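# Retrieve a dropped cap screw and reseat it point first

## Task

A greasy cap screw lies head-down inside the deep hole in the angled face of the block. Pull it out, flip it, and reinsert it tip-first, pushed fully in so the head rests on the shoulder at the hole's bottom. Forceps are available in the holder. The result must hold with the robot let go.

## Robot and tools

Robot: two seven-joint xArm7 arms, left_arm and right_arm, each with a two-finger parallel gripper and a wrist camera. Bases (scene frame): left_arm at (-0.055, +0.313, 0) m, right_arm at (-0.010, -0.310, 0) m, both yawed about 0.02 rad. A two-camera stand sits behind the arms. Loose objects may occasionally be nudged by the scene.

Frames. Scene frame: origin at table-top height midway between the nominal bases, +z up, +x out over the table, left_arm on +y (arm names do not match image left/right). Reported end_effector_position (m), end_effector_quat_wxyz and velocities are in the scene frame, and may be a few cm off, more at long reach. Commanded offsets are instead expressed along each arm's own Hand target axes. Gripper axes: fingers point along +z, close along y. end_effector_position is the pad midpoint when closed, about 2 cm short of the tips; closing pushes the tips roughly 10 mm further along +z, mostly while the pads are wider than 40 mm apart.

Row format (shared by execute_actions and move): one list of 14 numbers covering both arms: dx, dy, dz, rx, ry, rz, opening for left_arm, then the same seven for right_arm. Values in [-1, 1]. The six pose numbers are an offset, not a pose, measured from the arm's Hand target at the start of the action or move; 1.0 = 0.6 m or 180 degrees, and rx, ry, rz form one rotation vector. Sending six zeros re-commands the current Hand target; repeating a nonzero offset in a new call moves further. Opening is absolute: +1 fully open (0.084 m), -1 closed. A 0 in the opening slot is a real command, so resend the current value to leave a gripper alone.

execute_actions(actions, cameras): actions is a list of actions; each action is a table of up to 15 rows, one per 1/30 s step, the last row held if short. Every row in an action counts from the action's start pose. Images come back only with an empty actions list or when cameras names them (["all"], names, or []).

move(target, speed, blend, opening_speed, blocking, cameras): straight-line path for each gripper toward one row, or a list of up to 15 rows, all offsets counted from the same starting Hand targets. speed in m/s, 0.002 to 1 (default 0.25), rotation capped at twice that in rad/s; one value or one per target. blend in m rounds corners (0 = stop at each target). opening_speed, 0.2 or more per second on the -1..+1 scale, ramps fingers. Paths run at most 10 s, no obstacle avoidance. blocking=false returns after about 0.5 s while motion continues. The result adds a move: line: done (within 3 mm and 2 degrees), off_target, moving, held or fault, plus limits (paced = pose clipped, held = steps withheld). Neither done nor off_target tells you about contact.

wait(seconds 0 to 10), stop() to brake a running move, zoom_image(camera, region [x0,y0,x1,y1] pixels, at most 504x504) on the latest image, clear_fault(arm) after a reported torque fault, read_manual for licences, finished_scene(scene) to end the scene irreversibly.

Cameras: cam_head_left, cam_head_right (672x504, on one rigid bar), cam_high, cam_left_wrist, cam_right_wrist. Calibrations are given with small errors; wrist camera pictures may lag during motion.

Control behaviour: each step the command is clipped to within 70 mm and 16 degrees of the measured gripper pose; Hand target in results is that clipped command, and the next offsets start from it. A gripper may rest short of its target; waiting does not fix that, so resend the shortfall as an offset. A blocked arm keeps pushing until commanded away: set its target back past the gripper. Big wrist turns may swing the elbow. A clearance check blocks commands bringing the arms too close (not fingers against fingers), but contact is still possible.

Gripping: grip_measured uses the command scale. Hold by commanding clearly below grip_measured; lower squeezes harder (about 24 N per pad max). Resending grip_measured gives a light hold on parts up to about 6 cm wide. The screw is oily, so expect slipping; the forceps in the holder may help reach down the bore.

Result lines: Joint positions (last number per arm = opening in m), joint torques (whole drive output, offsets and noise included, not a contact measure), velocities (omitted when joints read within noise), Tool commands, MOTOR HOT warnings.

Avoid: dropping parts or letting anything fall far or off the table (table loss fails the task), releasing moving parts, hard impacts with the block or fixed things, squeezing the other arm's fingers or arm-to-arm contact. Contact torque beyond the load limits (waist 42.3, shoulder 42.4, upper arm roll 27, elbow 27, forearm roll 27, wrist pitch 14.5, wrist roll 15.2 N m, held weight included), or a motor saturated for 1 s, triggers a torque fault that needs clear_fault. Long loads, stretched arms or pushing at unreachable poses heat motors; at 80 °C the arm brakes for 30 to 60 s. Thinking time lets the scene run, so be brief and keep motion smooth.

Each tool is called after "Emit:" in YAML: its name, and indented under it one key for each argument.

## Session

Emit:
execute_actions:
  actions: []

Scene clock: 0.00 s.
left_arm: end_effector_position=(+0.1525, +0.2198, +0.1749) grip_measured=+1.00 end_effector_quat_wxyz=(+0.047, +0.459, +0.887, -0.010) | right_arm: end_effector_position=(+0.2872, -0.2487, +0.3563) grip_measured=+1.00 end_effector_quat_wxyz=(+0.151, +0.855, -0.025, +0.495)
Joint positions: left_arm=[0.008 -1.077 -0.401 0.218 -0.428 1.201 -2.224 0.084] | right_arm=[0.077 -1.433 0.453 0.168 -0.276 0.689 0.579 0.084]
Joint velocities: within noise
Joint torques (N m): no reading
Hand target: left_arm +0.1525, +0.2198, +0.1749; +0.047, +0.459, +0.887, -0.010 | right_arm +0.2872, -0.2487, +0.3563; +0.151, +0.855, -0.025, +0.495
Tool commands: left_gripper/opening=+1.0 right_gripper/opening=+1.0
camera_calibration:
cam_left_wrist: T_world_to_cam=[[0.821947, 0.569557, 0.00275505, -0.215019], [0.569458, -0.821878, 0.015327, 0.170278], [0.0109939, -0.0110291, -0.999879, 0.300609], [0, 0, 0, 1]] pos_world=[0.0764638, 0.265729, 0.298555]
cam_right_wrist: T_world_to_cam=[[-0.168393, -0.971904, 0.164459, -0.213074], [-0.38172, -0.0895274, -0.919932, 0.501815], [0.908809, -0.217687, -0.355919, -0.0675904], [0, 0, 0, 1]] pos_world=[0.217099, -0.176875, 0.472621]

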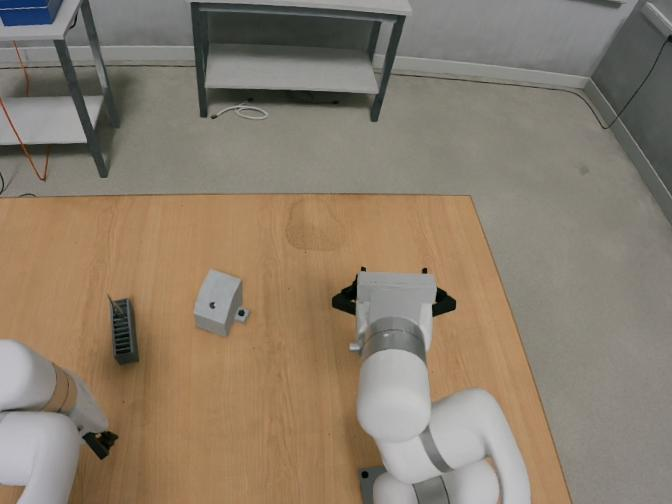

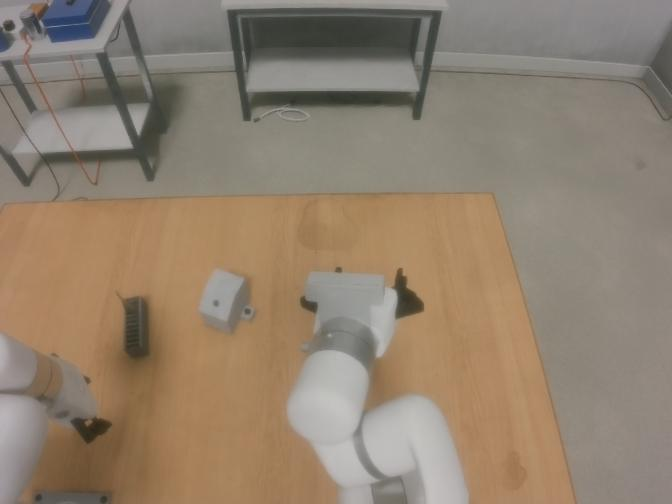

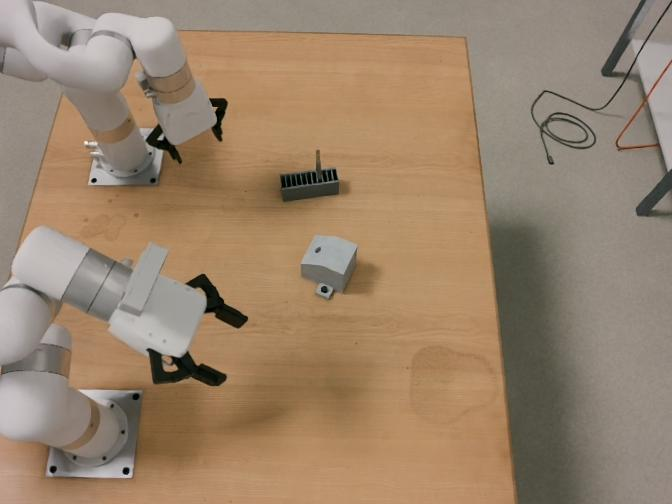

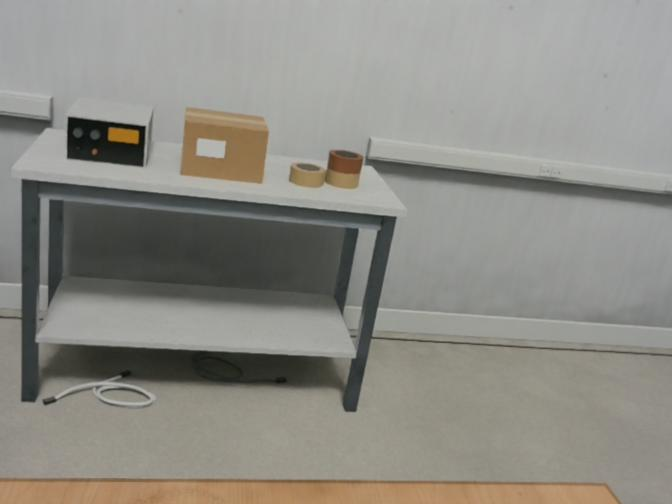

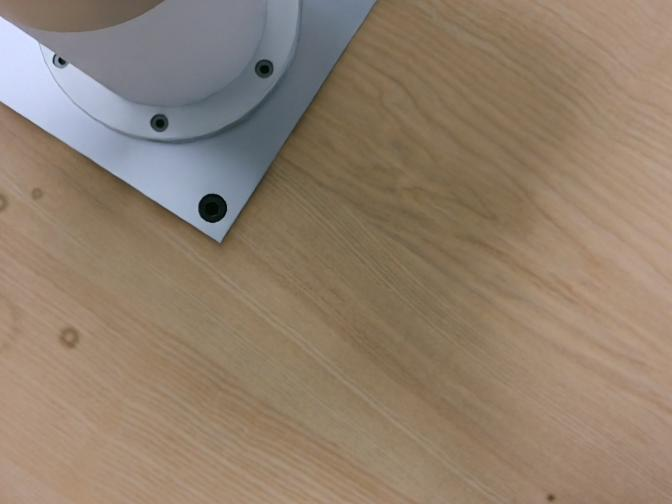

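Emit:
zoom_image:
  camera: "cam_high"
  region: [265, 130, 385, 310]

Emit:
zoom_image:
  camera: "cam_head_left"
  region: [90, 260, 260, 380]

Emit:
zoom_image:
  camera: "cam_head_left"
  region: [185, 260, 255, 340]

Scaled by 2.800 from the camera's 672x504 image, which has a finer 960x720 frame.

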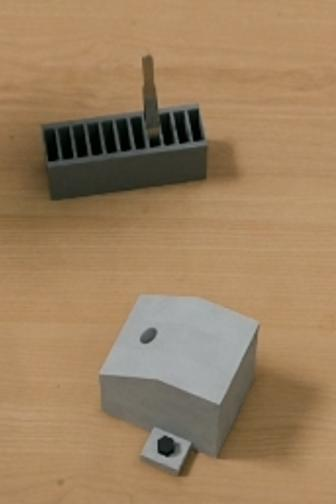

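Scaled by 2.965 from the camera's 672x504 image, which has a finer 960x720 frame.

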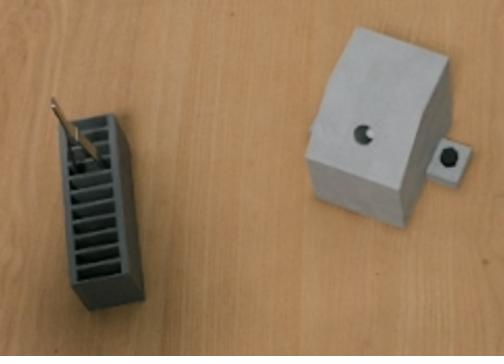

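Scaled by 6.300 from the camera's 672x504 image, which has a finer 960x720 frame.

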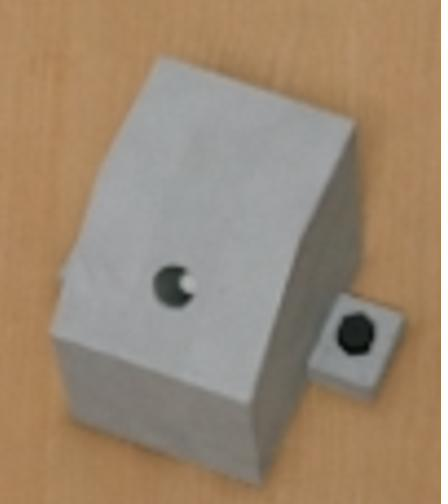

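Emit:
zoom_image:
  camera: "cam_head_left"
  region: [100, 285, 145, 330]

Emit:
zoom_image:
  camera: "cam_high"
  region: [275, 140, 345, 210]

Scaled by 11.200 from the camera's 672x504 image, which has a finer 960x720 frame.

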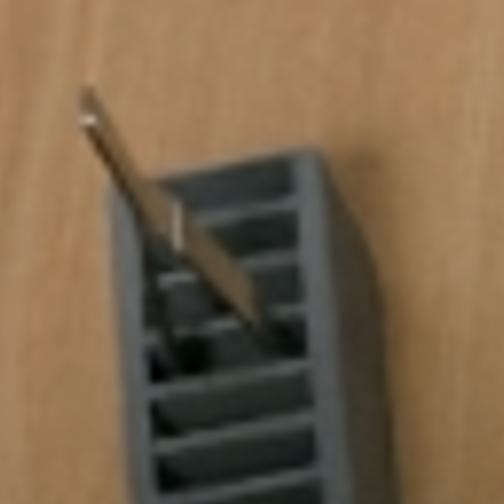

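Scaled by 7.200 from the camera's 672x504 image, which has a finer 960x720 frame.

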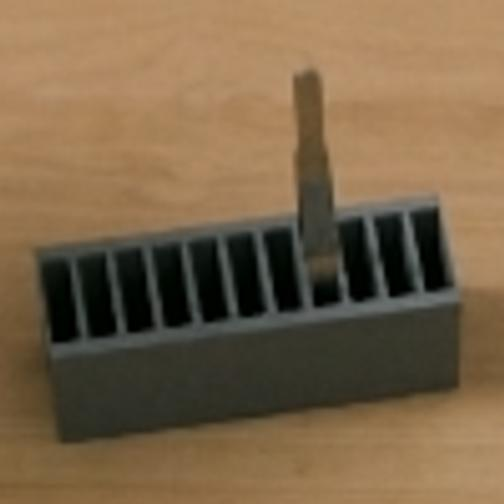

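Emit:
move:
  target: [-0.145,0.228,0.014,-0.196,0.144,0.642,0,0,0,0,0,0,0,0]
  speed: 0.35
  cameras: ["all"]

Scene clock: 60.37 s.
left_arm: end_effector_position=(+0.3146, +0.2275, +0.1783) grip_measured=-0.01 end_effector_quat_wxyz=(-0.018, +0.938, +0.052, +0.343) | right_arm: end_effector_position=(+0.2872, -0.2487, +0.3563) grip_measured=-0.01 end_effector_quat_wxyz=(+0.151, +0.855, -0.025, +0.495)
Joint positions: left_arm=[0.084 -0.621 -0.404 0.151 0.388 0.085 -0.793 0.044] | right_arm=[0.077 -1.433 0.453 0.168 -0.276 0.689 0.579 0.044]
Joint torques (N m): left_arm=[8.54 0.31 4.9 11.1 1.08 -4.9 0.75] | right_arm=[-0.01 5.4 -3.12 13.82 0.18 -2.28 0.22]
Hand target: left_arm +0.3146, +0.2275, +0.1783; -0.018, +0.938, +0.052, +0.343 | right_arm +0.2872, -0.2487, +0.3563; +0.151, +0.855, -0.025, +0.495
Off the commanded pose: left_arm 0.000 m, 0 deg | right_arm 0.000 m, 0 deg.
move: done
camera_calibration:
cam_left_wrist: T_world_to_cam=[[0.119475, -0.992585, -0.0223654, 0.228276], [-0.708999, -0.0695276, -0.701774, 0.443047], [0.695015, 0.0997013, -0.712049, 0.0106143], [0, 0, 0, 1]] pos_world=[0.279469, 0.256329, 0.323582]
cam_right_wrist: T_world_to_cam=[[-0.168393, -0.971904, 0.164459, -0.213074], [-0.38172, -0.0895274, -0.919932, 0.501815], [0.908809, -0.217687, -0.355919, -0.0675904], [0, 0, 0, 1]] pos_world=[0.217099, -0.176875, 0.472621]

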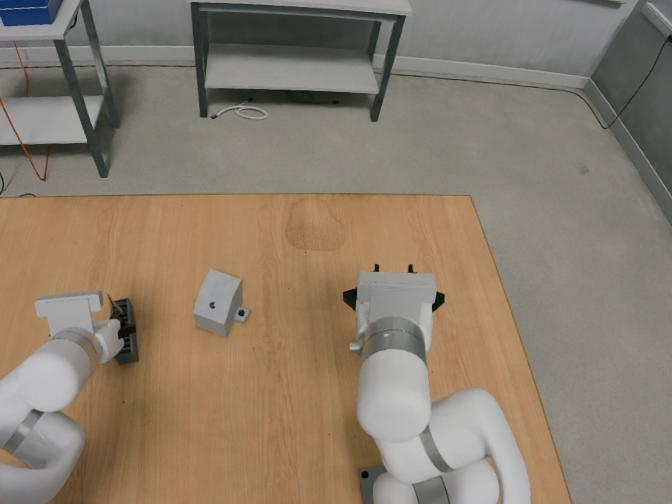

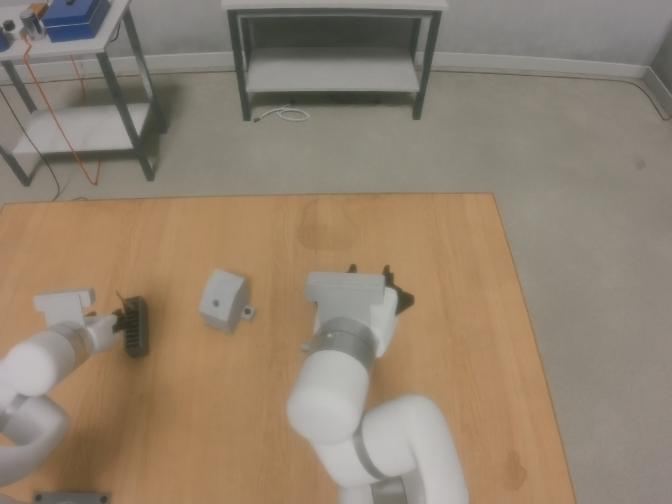

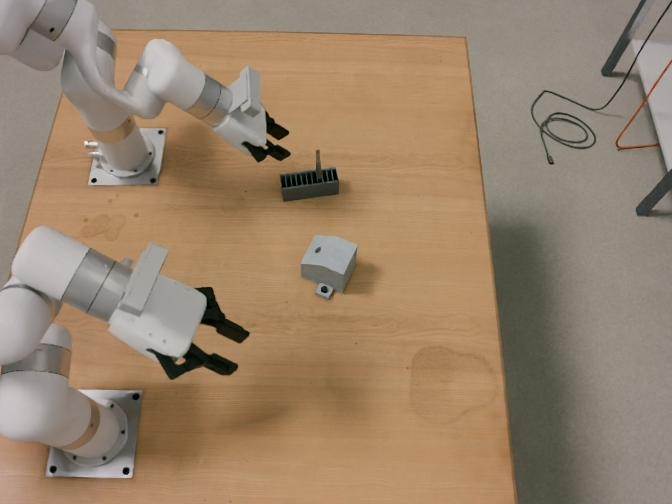

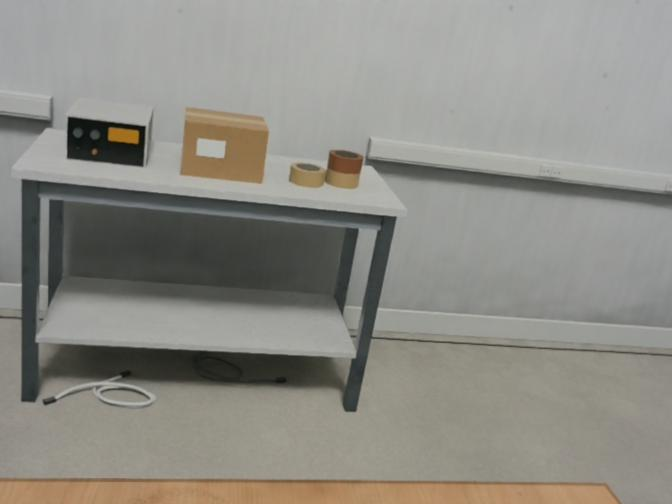

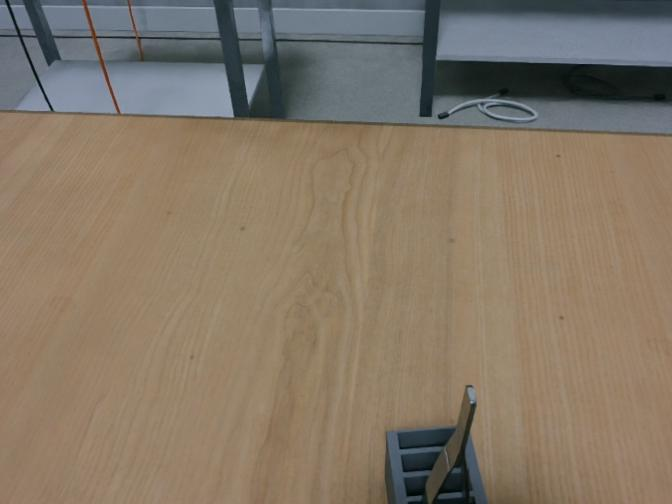

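Emit:
move:
  target: [0.0033,0.0087,0.15,0,0,0,0,0,0,0,0,0,0,0]
  speed: 0.2
  cameras: ["cam_head_left","cam_high","cam_right_wrist"]

Emit:
zoom_image:
  camera: "cam_high"
  region: [255, 110, 355, 210]

Emit:
zoom_image:
  camera: "cam_head_left"
  region: [80, 270, 160, 370]

Scene clock: 69.63 s.
left_arm: end_effector_position=(+0.3744, +0.2288, +0.1107) grip_measured=-0.01 end_effector_quat_wxyz=(-0.018, +0.938, +0.052, +0.343) | right_arm: end_effector_position=(+0.2872, -0.2487, +0.3563) grip_measured=-0.01 end_effector_quat_wxyz=(+0.151, +0.855, -0.025, +0.495)
Joint positions: left_arm=[1.184 -0.42 -1.412 0.309 0.442 -0.32 -0.914 0.044] | right_arm=[0.077 -1.433 0.453 0.168 -0.276 0.689 0.579 0.044]
Joint torques (N m): left_arm=[8.27 -1.53 1.75 7.05 -3.52 -4.77 -1.05] | right_arm=[-0.08 5.43 -3.08 14.08 0.17 -2.18 0.09]
Hand target: left_arm +0.3744, +0.2288, +0.1107; -0.018, +0.938, +0.052, +0.343 | right_arm +0.2872, -0.2487, +0.3563; +0.151, +0.855, -0.025, +0.495
Off the commanded pose: left_arm 0.000 m, 0 deg | right_arm 0.000 m, 0 deg.
move: done
camera_calibration:
cam_right_wrist: T_world_to_cam=[[-0.168393, -0.971904, 0.164459, -0.213074], [-0.38172, -0.0895274, -0.919932, 0.501815], [0.908809, -0.217687, -0.355919, -0.0675904], [0, 0, 0, 1]] pos_world=[0.217099, -0.176875, 0.472621]
Images, in order (width x height): cam_head_left 672x504, cam_high 672x504, cam_right_wrist 672x504.

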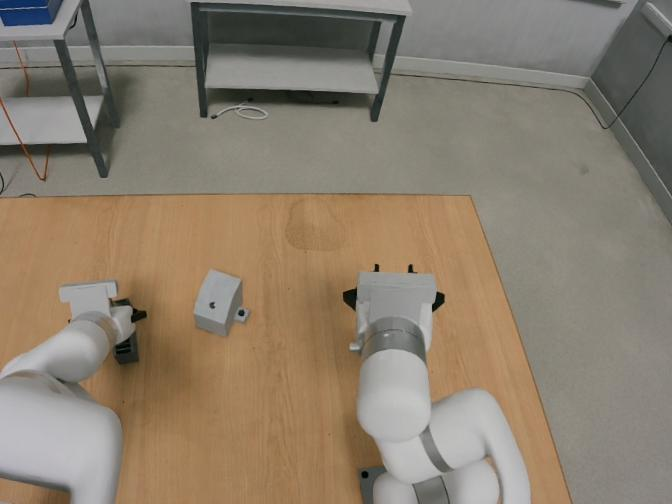

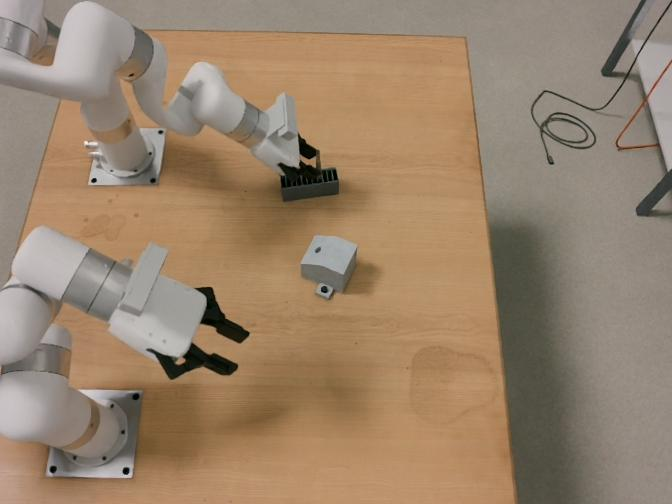

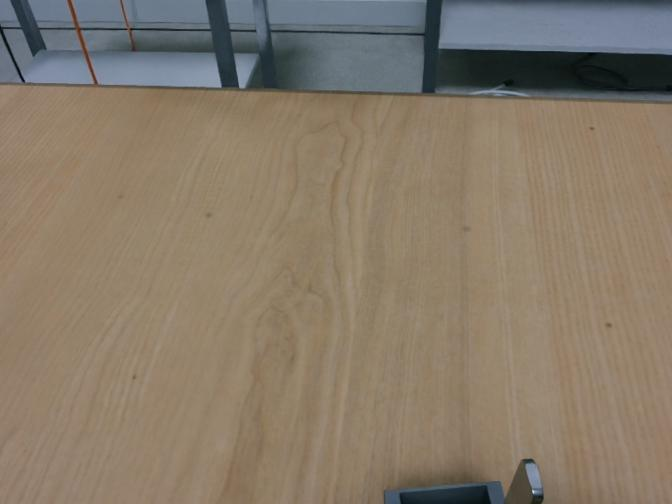

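Scaled by 5.040 from the camera's 672x504 image, which has a finer 960x720 frame.

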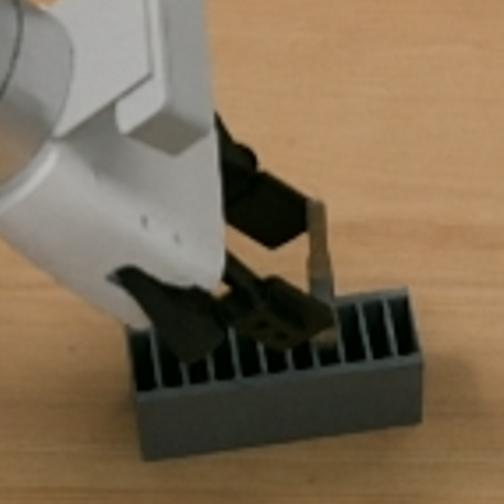

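Scaled by 5.040 from the camera's 672x504 image, which has a finer 960x720 frame.

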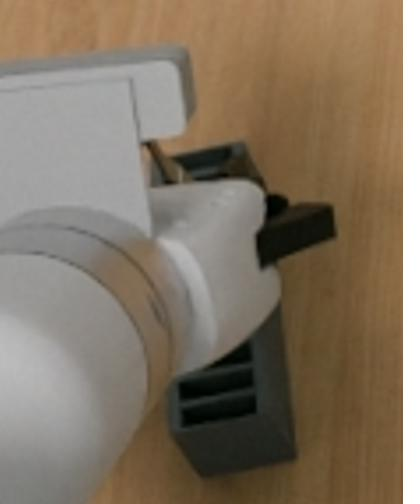

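Emit:
move:
  target: [0,0,0.0515,0,0,0,0,0,0,0,0,0,0,0]
  speed: 0.1

Emit:
move:
  target: [0,0,0,0,0,0,-1,0,0,0,0,0,0,0]
  opening_speed: 0.5
  cameras: ["cam_high","cam_right_wrist"]

Emit:
zoom_image:
  camera: "cam_high"
  region: [255, 110, 355, 210]

Scene clock: 78.77 s.
left_arm: end_effector_position=(+0.3941, +0.2309, +0.0871) grip_measured=-0.01 end_effector_quat_wxyz=(-0.018, +0.938, +0.052, +0.343) | right_arm: end_effector_position=(+0.2872, -0.2487, +0.3563) grip_measured=-0.01 end_effector_quat_wxyz=(+0.151, +0.855, -0.025, +0.495)
Joint positions: left_arm=[1.534 -0.478 -1.741 0.378 0.432 -0.416 -0.937 0.044] | right_arm=[0.077 -1.433 0.453 0.168 -0.276 0.689 0.579 0.044]
Joint torques (N m): left_arm=[8.61 2.62 2.59 12.31 -3.5 -4.71 -1.04] | right_arm=[-0.02 5.21 -3.06 14.12 0.25 -2.25 0.16]
Hand target: left_arm +0.3942, +0.2309, +0.0871; -0.018, +0.938, +0.052, +0.343 | right_arm +0.2872, -0.2487, +0.3563; +0.151, +0.855, -0.025, +0.495
Off the commanded pose: left_arm 0.000 m, 0 deg | right_arm 0.000 m, 0 deg.
move: done

Scene clock: 80.97 s.
left_arm: end_effector_position=(+0.3942, +0.2309, +0.0871) grip_measured=-0.86 end_effector_quat_wxyz=(-0.018, +0.938, +0.052, +0.343) | right_arm: end_effector_position=(+0.2872, -0.2487, +0.3563) grip_measured=-0.01 end_effector_quat_wxyz=(+0.151, +0.855, -0.025, +0.495)
Joint positions: left_arm=[1.534 -0.478 -1.742 0.378 0.432 -0.416 -0.937 0.006] | right_arm=[0.077 -1.433 0.453 0.168 -0.276 0.689 0.579 0.044]
Joint torques (N m): left_arm=[7.9 2.63 2.59 12.15 -3.42 -4.63 -1.05] | right_arm=[-0.18 5.79 -3.02 14.2 0.28 -2.24 0.03]
Hand target: left_arm +0.3942, +0.2309, +0.0871; -0.018, +0.938, +0.052, +0.343 | right_arm +0.2872, -0.2487, +0.3563; +0.151, +0.855, -0.025, +0.495
Off the commanded pose: left_arm 0.000 m, 0 deg | right_arm 0.000 m, 0 deg.
move: done
camera_calibration:
cam_right_wrist: T_world_to_cam=[[-0.168393, -0.971904, 0.164459, -0.213074], [-0.38172, -0.0895274, -0.919932, 0.501815], [0.908809, -0.217687, -0.355919, -0.0675904], [0, 0, 0, 1]] pos_world=[0.217099, -0.176875, 0.472621]
Images, in order (width x height): cam_high 672x504, cam_right_wrist 672x504.

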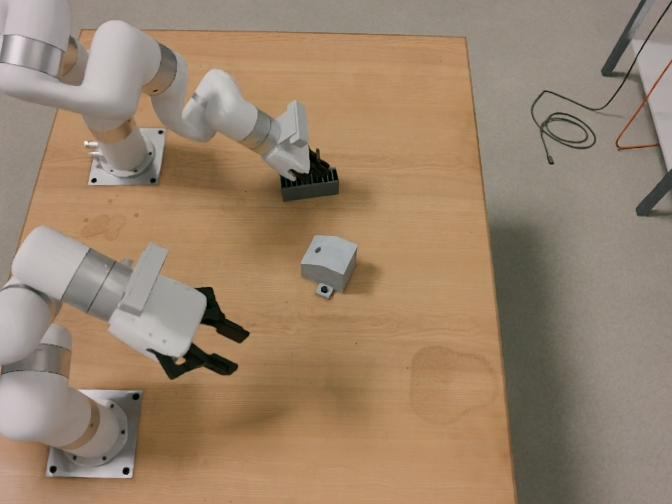

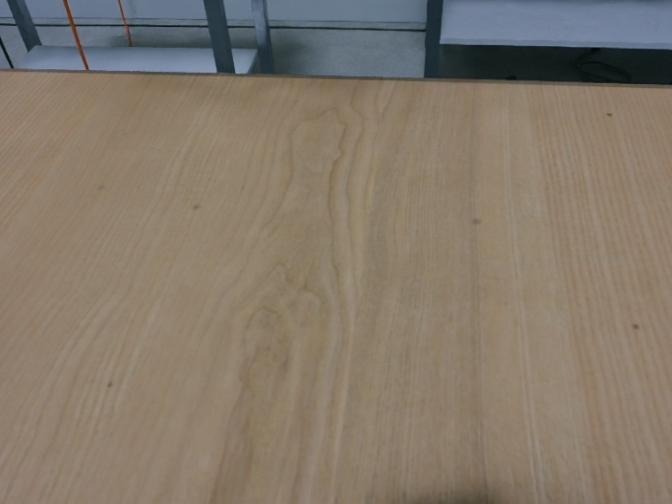

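Scaled by 5.040 from the camera's 672x504 image, which has a finer 960x720 frame.

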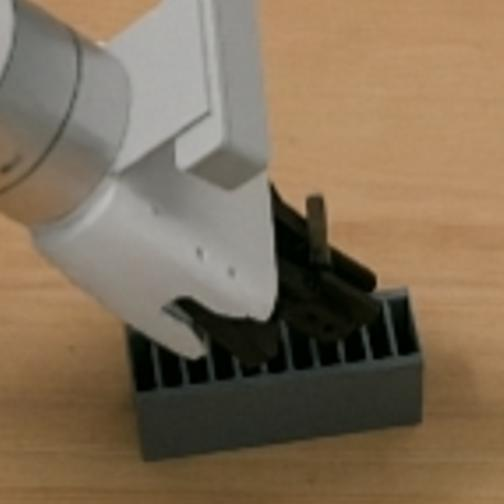

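Emit:
move:
  target:
    - [0.129,0,-0.153,0,0,0,-1,0,0,0,0,0,0,0]
    - [0.01,0.2675,-0.188,-0.341,0.170,0.561,-1,0,0,0,0.234,-0.072,-0.378,-0.3]
  speed: [0.15,0.25]
  blend: [0.02,0]
  cameras: ["cam_high","cam_head_left"]

Scene clock: 105.57 s.
left_arm: end_effector_position=(+0.3440, +0.0640, +0.1775) grip_measured=-0.86 end_effector_quat_wxyz=(-0.145, -0.424, +0.808, -0.381) | right_arm: end_effector_position=(+0.2872, -0.2487, +0.3563) grip_measured=-0.32 end_effector_quat_wxyz=(+0.093, +0.766, +0.599, +0.213)
Joint positions: left_arm=[0.069 0.367 -0.17 1.069 2.046 -0.888 -0.221 0.006] | right_arm=[0.646 -1.063 -0.275 0.581 -0.369 1.174 -0.789 0.03]
Joint torques (N m): left_arm=[-8.42 -14.07 0.84 14.45 0.11 -4.68 -1.08] | right_arm=[6.33 8.23 1.6 17.25 1.62 -1.4 -0.87]
Hand target: left_arm +0.3440, +0.0640, +0.1775; -0.145, -0.424, +0.808, -0.381 | right_arm +0.2872, -0.2487, +0.3563; +0.093, +0.766, +0.599, +0.213
Off the commanded pose: left_arm 0.000 m, 0 deg | right_arm 0.000 m, 0 deg.
move: done
Images, in order (width x height): cam_head_left 672x504, cam_high 672x504.

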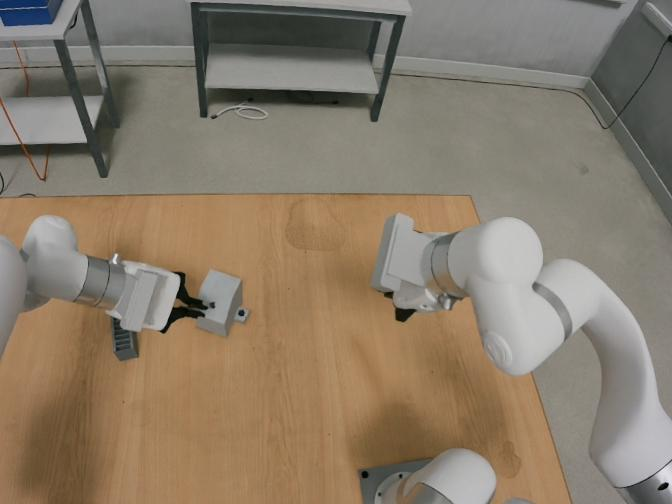

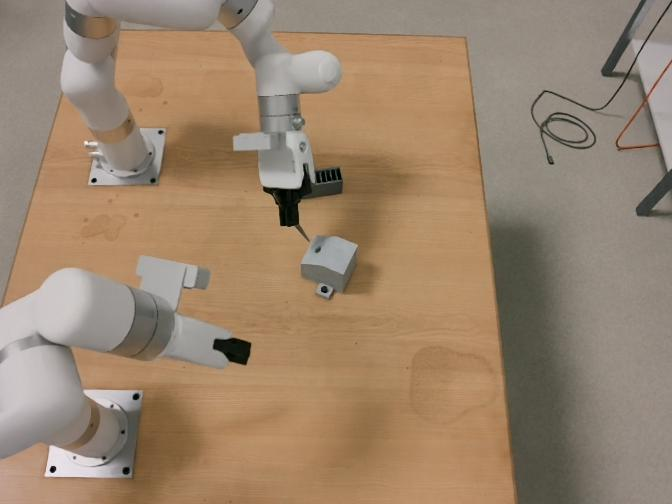

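Emit:
move:
  target: [0,0,0,0,0,0,-1,0.288,-0.098,0.412,0,0,0,-0.3]
  speed: 0.25
  cameras: ["cam_left_wrist","cam_high","cam_right_wrist"]

Emit:
zoom_image:
  camera: "cam_left_wrist"
  region: [290, 230, 450, 390]

Scene clock: 110.77 s.
left_arm: end_effector_position=(+0.3440, +0.0640, +0.1775) grip_measured=-0.86 end_effector_quat_wxyz=(-0.145, -0.424, +0.808, -0.381) | right_arm: end_effector_position=(+0.3771, -0.0399, +0.1496) grip_measured=-0.32 end_effector_quat_wxyz=(+0.093, +0.766, +0.599, +0.213)
Joint positions: left_arm=[0.069 0.367 -0.17 1.069 2.046 -0.888 -0.221 0.006] | right_arm=[0.745 -0.095 -0.154 0.609 -0.601 0.31 -0.18 0.03]
Joint torques (N m): left_arm=[-8.22 -14.02 0.83 14.4 0.09 -4.73 -1.03] | right_arm=[-6.05 -10.39 1.57 16.43 -0.85 -3.63 1.03]
Hand target: left_arm +0.3440, +0.0640, +0.1775; -0.145, -0.424, +0.808, -0.381 | right_arm +0.3771, -0.0399, +0.1495; +0.093, +0.766, +0.599, +0.213
Off the commanded pose: left_arm 0.000 m, 0 deg | right_arm 0.000 m, 0 deg.
move: done
camera_calibration:
cam_left_wrist: T_world_to_cam=[[-0.789347, 0.334806, -0.514623, 0.377416], [0.61074, 0.513786, -0.602512, -0.0570113], [0.0626817, -0.789892, -0.610035, 0.262267], [0, 0, 0, 1]] pos_world=[0.316292, 0.110093, 0.319869]
cam_right_wrist: T_world_to_cam=[[0.891521, -0.305092, 0.334828, -0.359608], [-0.181326, -0.917724, -0.353418, 0.171289], [0.415104, 0.254366, -0.873491, 0.105047], [0, 0, 0, 1]] pos_world=[0.308051, 0.0207624, 0.272701]
Images, in order (width x height): cam_high 672x504, cam_left_wrist 672x504, cam_right_wrist 672x504.

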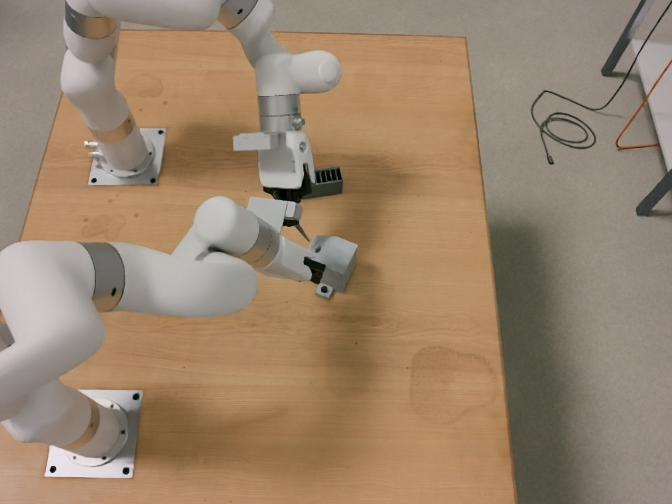

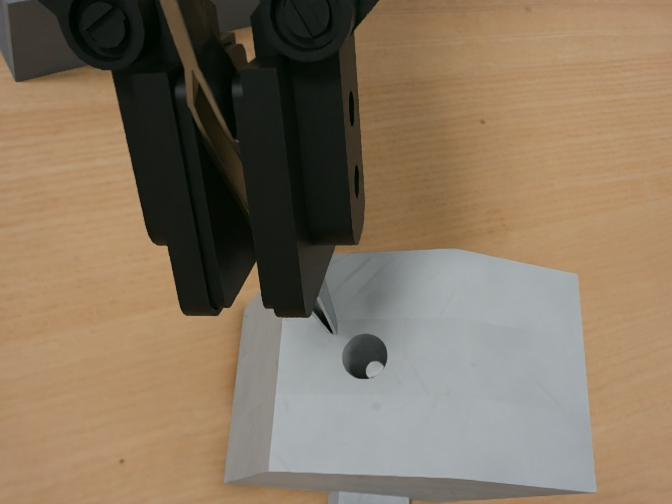

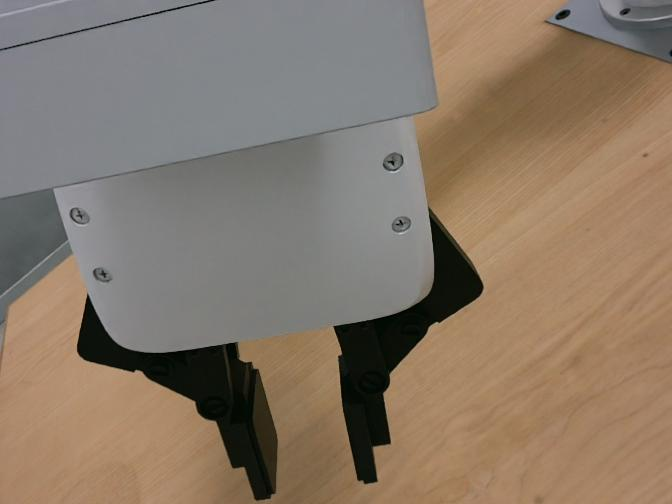

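Scaled by 3.150 from the camera's 672x504 image, which has a finer 960x720 frame.

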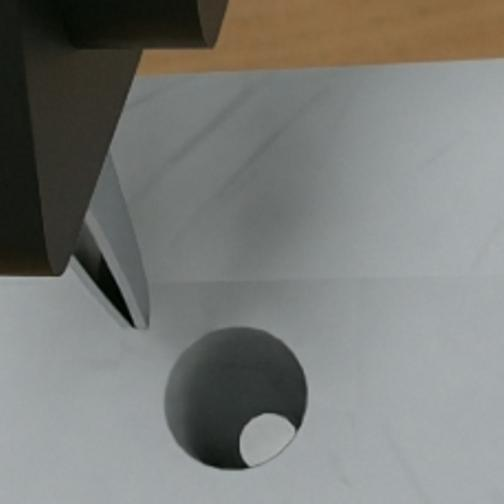

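Emit:
move:
  target: [0,-0.0223,0,-0.0238,0,-0.020,-1,0,0,0,0,0,0,-0.3]
  speed: 0.1
  cameras: ["cam_left_wrist"]

Emit:
zoom_image:
  camera: "cam_left_wrist"
  region: [290, 230, 450, 390]

Scene clock: 125.30 s.
left_arm: end_effector_position=(+0.3547, +0.0594, +0.1841) grip_measured=-0.86 end_effector_quat_wxyz=(-0.172, -0.444, +0.808, -0.346) | right_arm: end_effector_position=(+0.3771, -0.0399, +0.1495) grip_measured=-0.32 end_effector_quat_wxyz=(+0.093, +0.766, +0.599, +0.213)
Joint positions: left_arm=[-0.012 0.423 -0.129 1.235 2.179 -0.949 -0.467 0.006] | right_arm=[0.745 -0.095 -0.154 0.609 -0.601 0.31 -0.18 0.03]
Joint torques (N m): left_arm=[-8.23 -15.43 0.82 14.96 0.2 -4.54 -1.02] | right_arm=[-6.18 -10.64 1.55 16.08 -1.01 -3.68 1.05]
Hand target: left_arm +0.3547, +0.0594, +0.1841; -0.172, -0.444, +0.808, -0.346 | right_arm +0.3771, -0.0399, +0.1495; +0.093, +0.766, +0.599, +0.213
Off the commanded pose: left_arm 0.000 m, 0 deg | right_arm 0.000 m, 0 deg.
move: done
camera_calibration:
cam_left_wrist: T_world_to_cam=[[-0.831689, 0.352948, -0.428627, 0.388946], [0.5552, 0.538052, -0.634234, -0.0330299], [0.00677166, -0.765459, -0.643449, 0.286484], [0, 0, 0, 1]] pos_world=[0.33988, 0.0997853, 0.330102]
Images, in order (width x height): cam_left_wrist 672x504.

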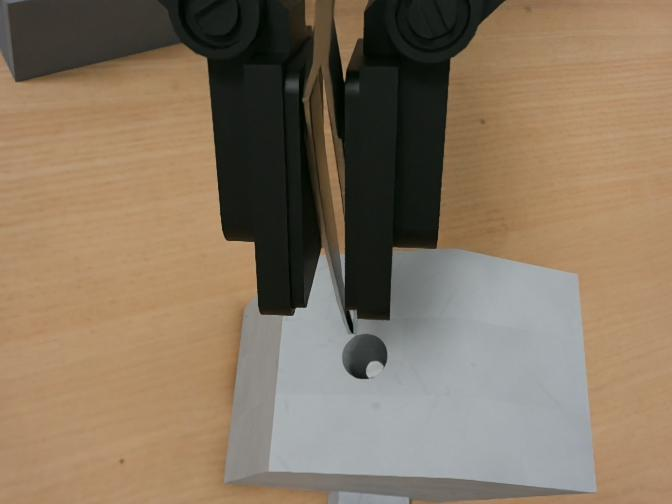

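Scaled by 3.150 from the camera's 672x504 image, which has a finer 960x720 frame.

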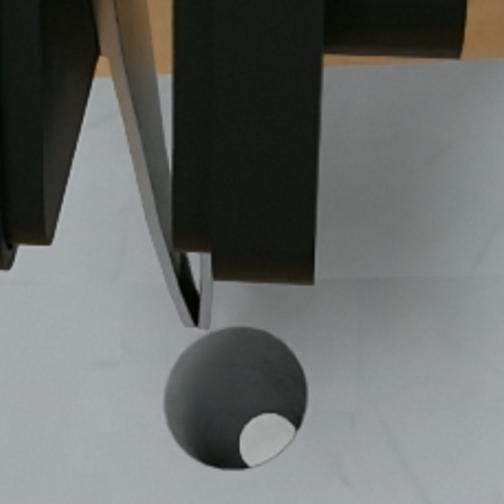

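Emit:
move:
  target: [0,0.0053,0,0.0119,0,0.010,-0.72,0,0,0,0,0,0,-0.3]
  speed: 0.1
  cameras: ["cam_left_wrist"]

Emit:
zoom_image:
  camera: "cam_left_wrist"
  region: [290, 230, 450, 390]

Scene clock: 138.23 s.
left_arm: end_effector_position=(+0.3520, +0.0605, +0.1828) grip_measured=-0.74 end_effector_quat_wxyz=(-0.158, -0.434, +0.809, -0.364) | right_arm: end_effector_position=(+0.3771, -0.0399, +0.1495) grip_measured=-0.32 end_effector_quat_wxyz=(+0.093, +0.766, +0.599, +0.213)
Joint positions: left_arm=[0.024 0.398 -0.149 1.168 2.123 -0.919 -0.362 0.011] | right_arm=[0.745 -0.095 -0.154 0.609 -0.601 0.31 -0.18 0.03]
Joint torques (N m): left_arm=[8.37 -22.45 -4.39 8.36 -3.95 -0.25 0.74] | right_arm=[-5.97 -10.64 1.6 15.84 -1.03 -3.63 1.03]
Hand target: left_arm +0.3520, +0.0605, +0.1828; -0.158, -0.434, +0.809, -0.364 | right_arm +0.3771, -0.0399, +0.1495; +0.093, +0.766, +0.599, +0.213
Off the commanded pose: left_arm 0.000 m, 0 deg | right_arm 0.000 m, 0 deg.
move: done
camera_calibration:
cam_left_wrist: T_world_to_cam=[[-0.811471, 0.344369, -0.472149, 0.387086], [0.583343, 0.525736, -0.619123, -0.0448984], [0.0350191, -0.777825, -0.627504, 0.274528], [0, 0, 0, 1]] pos_world=[0.330687, 0.103839, 0.327232]
Images, in order (width x height): cam_left_wrist 672x504.

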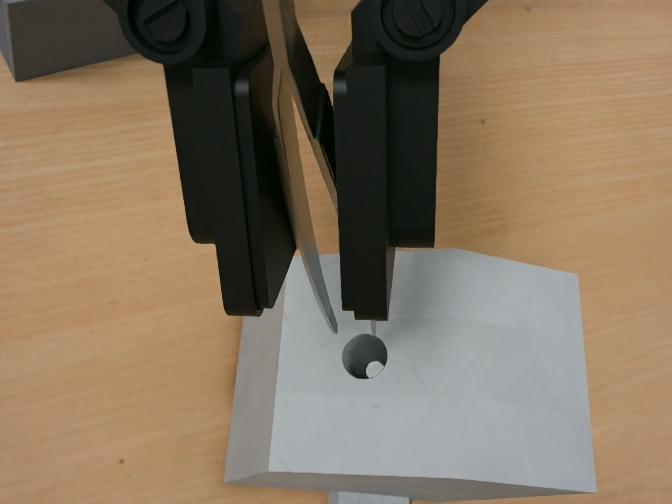

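Scaled by 3.150 from the camera's 672x504 image, which has a finer 960x720 frame.

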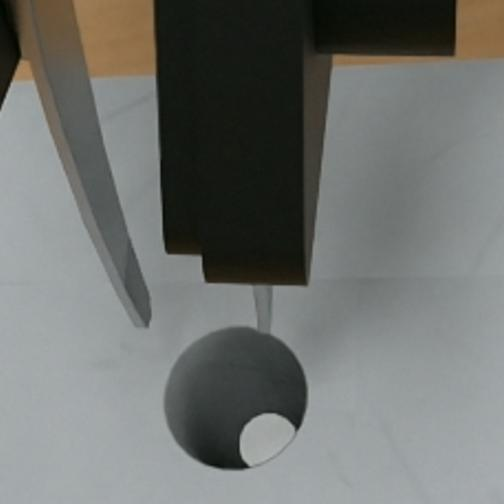

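Emit:
move:
  target: [-0.0375,-0.0029,0.0447,0,0,0,-0.75,0,0,0,0,0,0,-0.3]
  speed: 0.06
  cameras: ["cam_left_wrist"]

Emit:
zoom_image:
  camera: "cam_left_wrist"
  region: [310, 300, 420, 410]

Scene clock: 156.97 s.
left_arm: end_effector_position=(+0.3679, +0.0537, +0.1524) grip_measured=-0.77 end_effector_quat_wxyz=(-0.158, -0.434, +0.809, -0.364) | right_arm: end_effector_position=(+0.3771, -0.0399, +0.1495) grip_measured=-0.32 end_effector_quat_wxyz=(+0.093, +0.766, +0.599, +0.213)
Joint positions: left_arm=[0.018 0.5 -0.155 1.217 2.101 -0.879 -0.315 0.01] | right_arm=[0.745 -0.095 -0.154 0.609 -0.601 0.31 -0.18 0.03]
Joint torques (N m): left_arm=[-8.52 -16.03 -4.71 14.32 -3.9 -0.36 0.73] | right_arm=[-6.01 -10.4 1.39 15.74 -1.04 -3.55 0.95]
Hand target: left_arm +0.3679, +0.0537, +0.1523; -0.158, -0.434, +0.809, -0.364 | right_arm +0.3771, -0.0399, +0.1495; +0.093, +0.766, +0.599, +0.213
Off the commanded pose: left_arm 0.000 m, 0 deg | right_arm 0.000 m, 0 deg.
move: done
camera_calibration:
cam_left_wrist: T_world_to_cam=[[-0.811469, 0.344305, -0.4722, 0.387985], [0.58334, 0.525781, -0.619087, -0.0694435], [0.035119, -0.777822, -0.627502, 0.24943], [0, 0, 0, 1]] pos_world=[0.346587, 0.096939, 0.296732]
Images, in order (width x height): cam_left_wrist 672x504.

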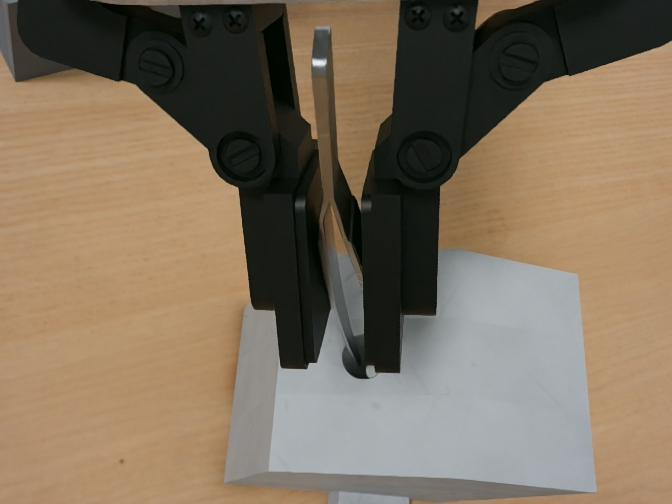

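Scaled by 4.582 from the camera's 672x504 image, which has a finer 960x720 frame.

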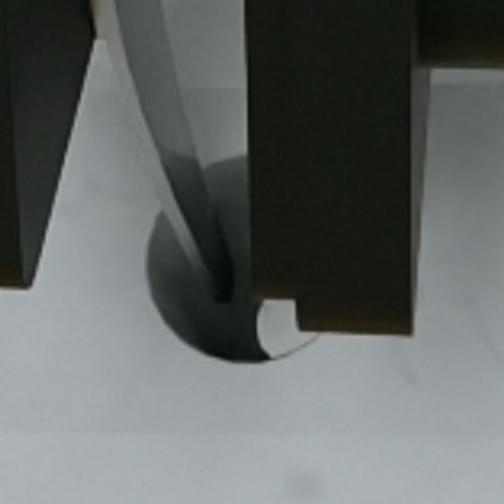

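Emit:
move:
  target:
    - [-0.0130,-0.0016,0.0153,0,0,0,-0.75,0,0,0,0,0,0,-0.3]
    - [-0.0130,-0.0016,0.0153,0,0,0,-0.97,0,0,0,0,0,0,-0.3]
  speed: 0.04
  cameras: ["cam_left_wrist"]

Emit:
zoom_image:
  camera: "cam_left_wrist"
  region: [310, 300, 420, 410]

Scene clock: 165.67 s.
left_arm: end_effector_position=(+0.3737, +0.0512, +0.1420) grip_measured=-0.86 end_effector_quat_wxyz=(-0.158, -0.434, +0.809, -0.364) | right_arm: end_effector_position=(+0.3771, -0.0399, +0.1495) grip_measured=-0.32 end_effector_quat_wxyz=(+0.093, +0.766, +0.599, +0.213)
Joint positions: left_arm=[0.014 0.537 -0.156 1.239 2.095 -0.867 -0.302 0.006] | right_arm=[0.745 -0.095 -0.154 0.609 -0.601 0.31 -0.18 0.03]
Joint torques (N m): left_arm=[-8.44 -16.66 -5.01 14.37 -3.82 -0.43 0.77] | right_arm=[-6.26 -10.68 1.34 15.46 -0.87 -3.65 1.02]
Hand target: left_arm +0.3737, +0.0512, +0.1420; -0.158, -0.434, +0.809, -0.364 | right_arm +0.3771, -0.0399, +0.1495; +0.093, +0.766, +0.599, +0.213
Off the commanded pose: left_arm 0.000 m, 0 deg | right_arm 0.000 m, 0 deg.
move: done
camera_calibration:
cam_left_wrist: T_world_to_cam=[[-0.811469, 0.344305, -0.4722, 0.388688], [0.58334, 0.525781, -0.619087, -0.077889], [0.035119, -0.777822, -0.627502, 0.240818], [0, 0, 0, 1]] pos_world=[0.352387, 0.094439, 0.286432]
Images, in order (width x height): cam_left_wrist 672x504.

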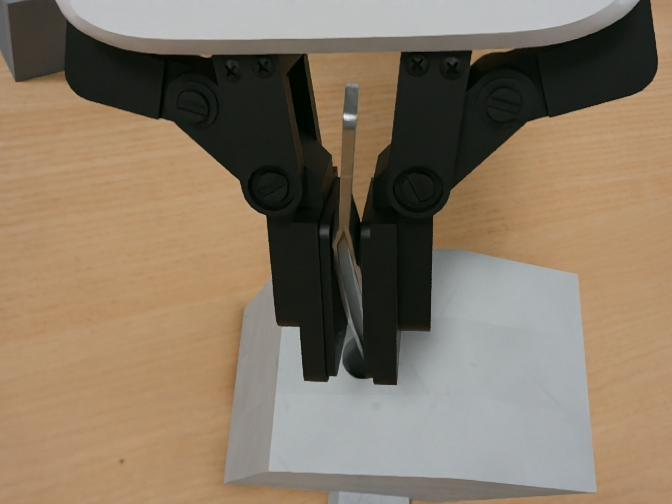

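Scaled by 4.582 from the camera's 672x504 image, which has a finer 960x720 frame.

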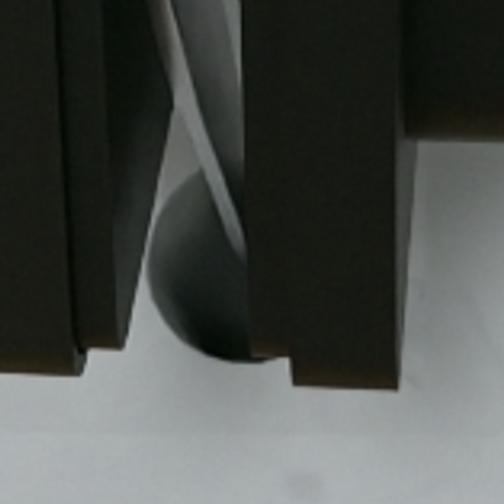

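Emit:
move:
  target: [0.054,0.0066,-0.0637,0,0,0,-0.97,0,0,0,0,0,0,-0.3]
  speed: 0.05
  cameras: ["cam_left_wrist"]

Emit:
zoom_image:
  camera: "cam_left_wrist"
  region: [290, 230, 450, 390]

Scene clock: 170.07 s.
left_arm: end_effector_position=(+0.3497, +0.0614, +0.1849) grip_measured=-0.86 end_effector_quat_wxyz=(-0.158, -0.434, +0.809, -0.364) | right_arm: end_effector_position=(+0.3771, -0.0399, +0.1495) grip_measured=-0.32 end_effector_quat_wxyz=(+0.093, +0.766, +0.599, +0.213)
Joint positions: left_arm=[0.026 0.387 -0.15 1.159 2.123 -0.921 -0.363 0.006] | right_arm=[0.745 -0.095 -0.154 0.609 -0.601 0.31 -0.18 0.03]
Joint torques (N m): left_arm=[8.27 -22.34 0.8 8.35 0.08 -4.62 -1.12] | right_arm=[-5.94 -10.5 1.57 15.06 -1.01 -3.75 1.01]
Hand target: left_arm +0.3496, +0.0614, +0.1849; -0.158, -0.434, +0.809, -0.364 | right_arm +0.3771, -0.0399, +0.1495; +0.093, +0.766, +0.599, +0.213
Off the commanded pose: left_arm 0.000 m, 0 deg | right_arm 0.000 m, 0 deg.
move: done
camera_calibration:
cam_left_wrist: T_world_to_cam=[[-0.811471, 0.344369, -0.472149, 0.385936], [0.583343, 0.525736, -0.619123, -0.0426771], [0.0350191, -0.777825, -0.627504, 0.276549], [0, 0, 0, 1]] pos_world=[0.328387, 0.104639, 0.329332]
Images, in order (width x height): cam_left_wrist 672x504.

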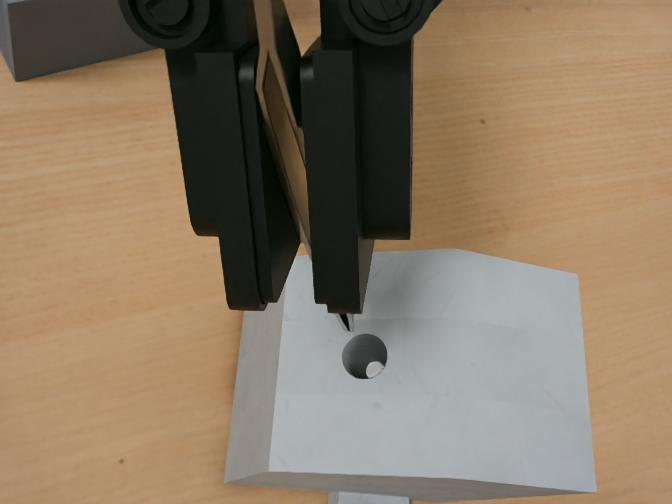

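Scaled by 3.150 from the camera's 672x504 image, which has a finer 960x720 frame.

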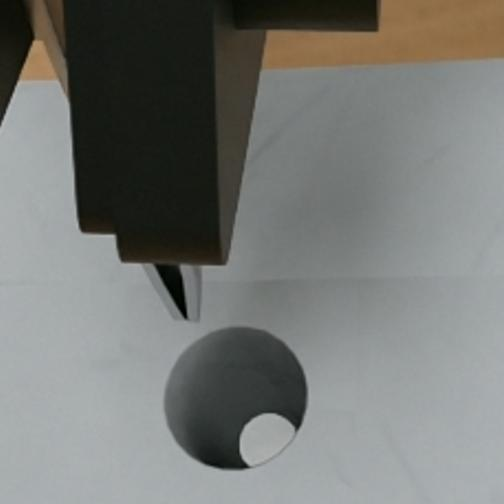

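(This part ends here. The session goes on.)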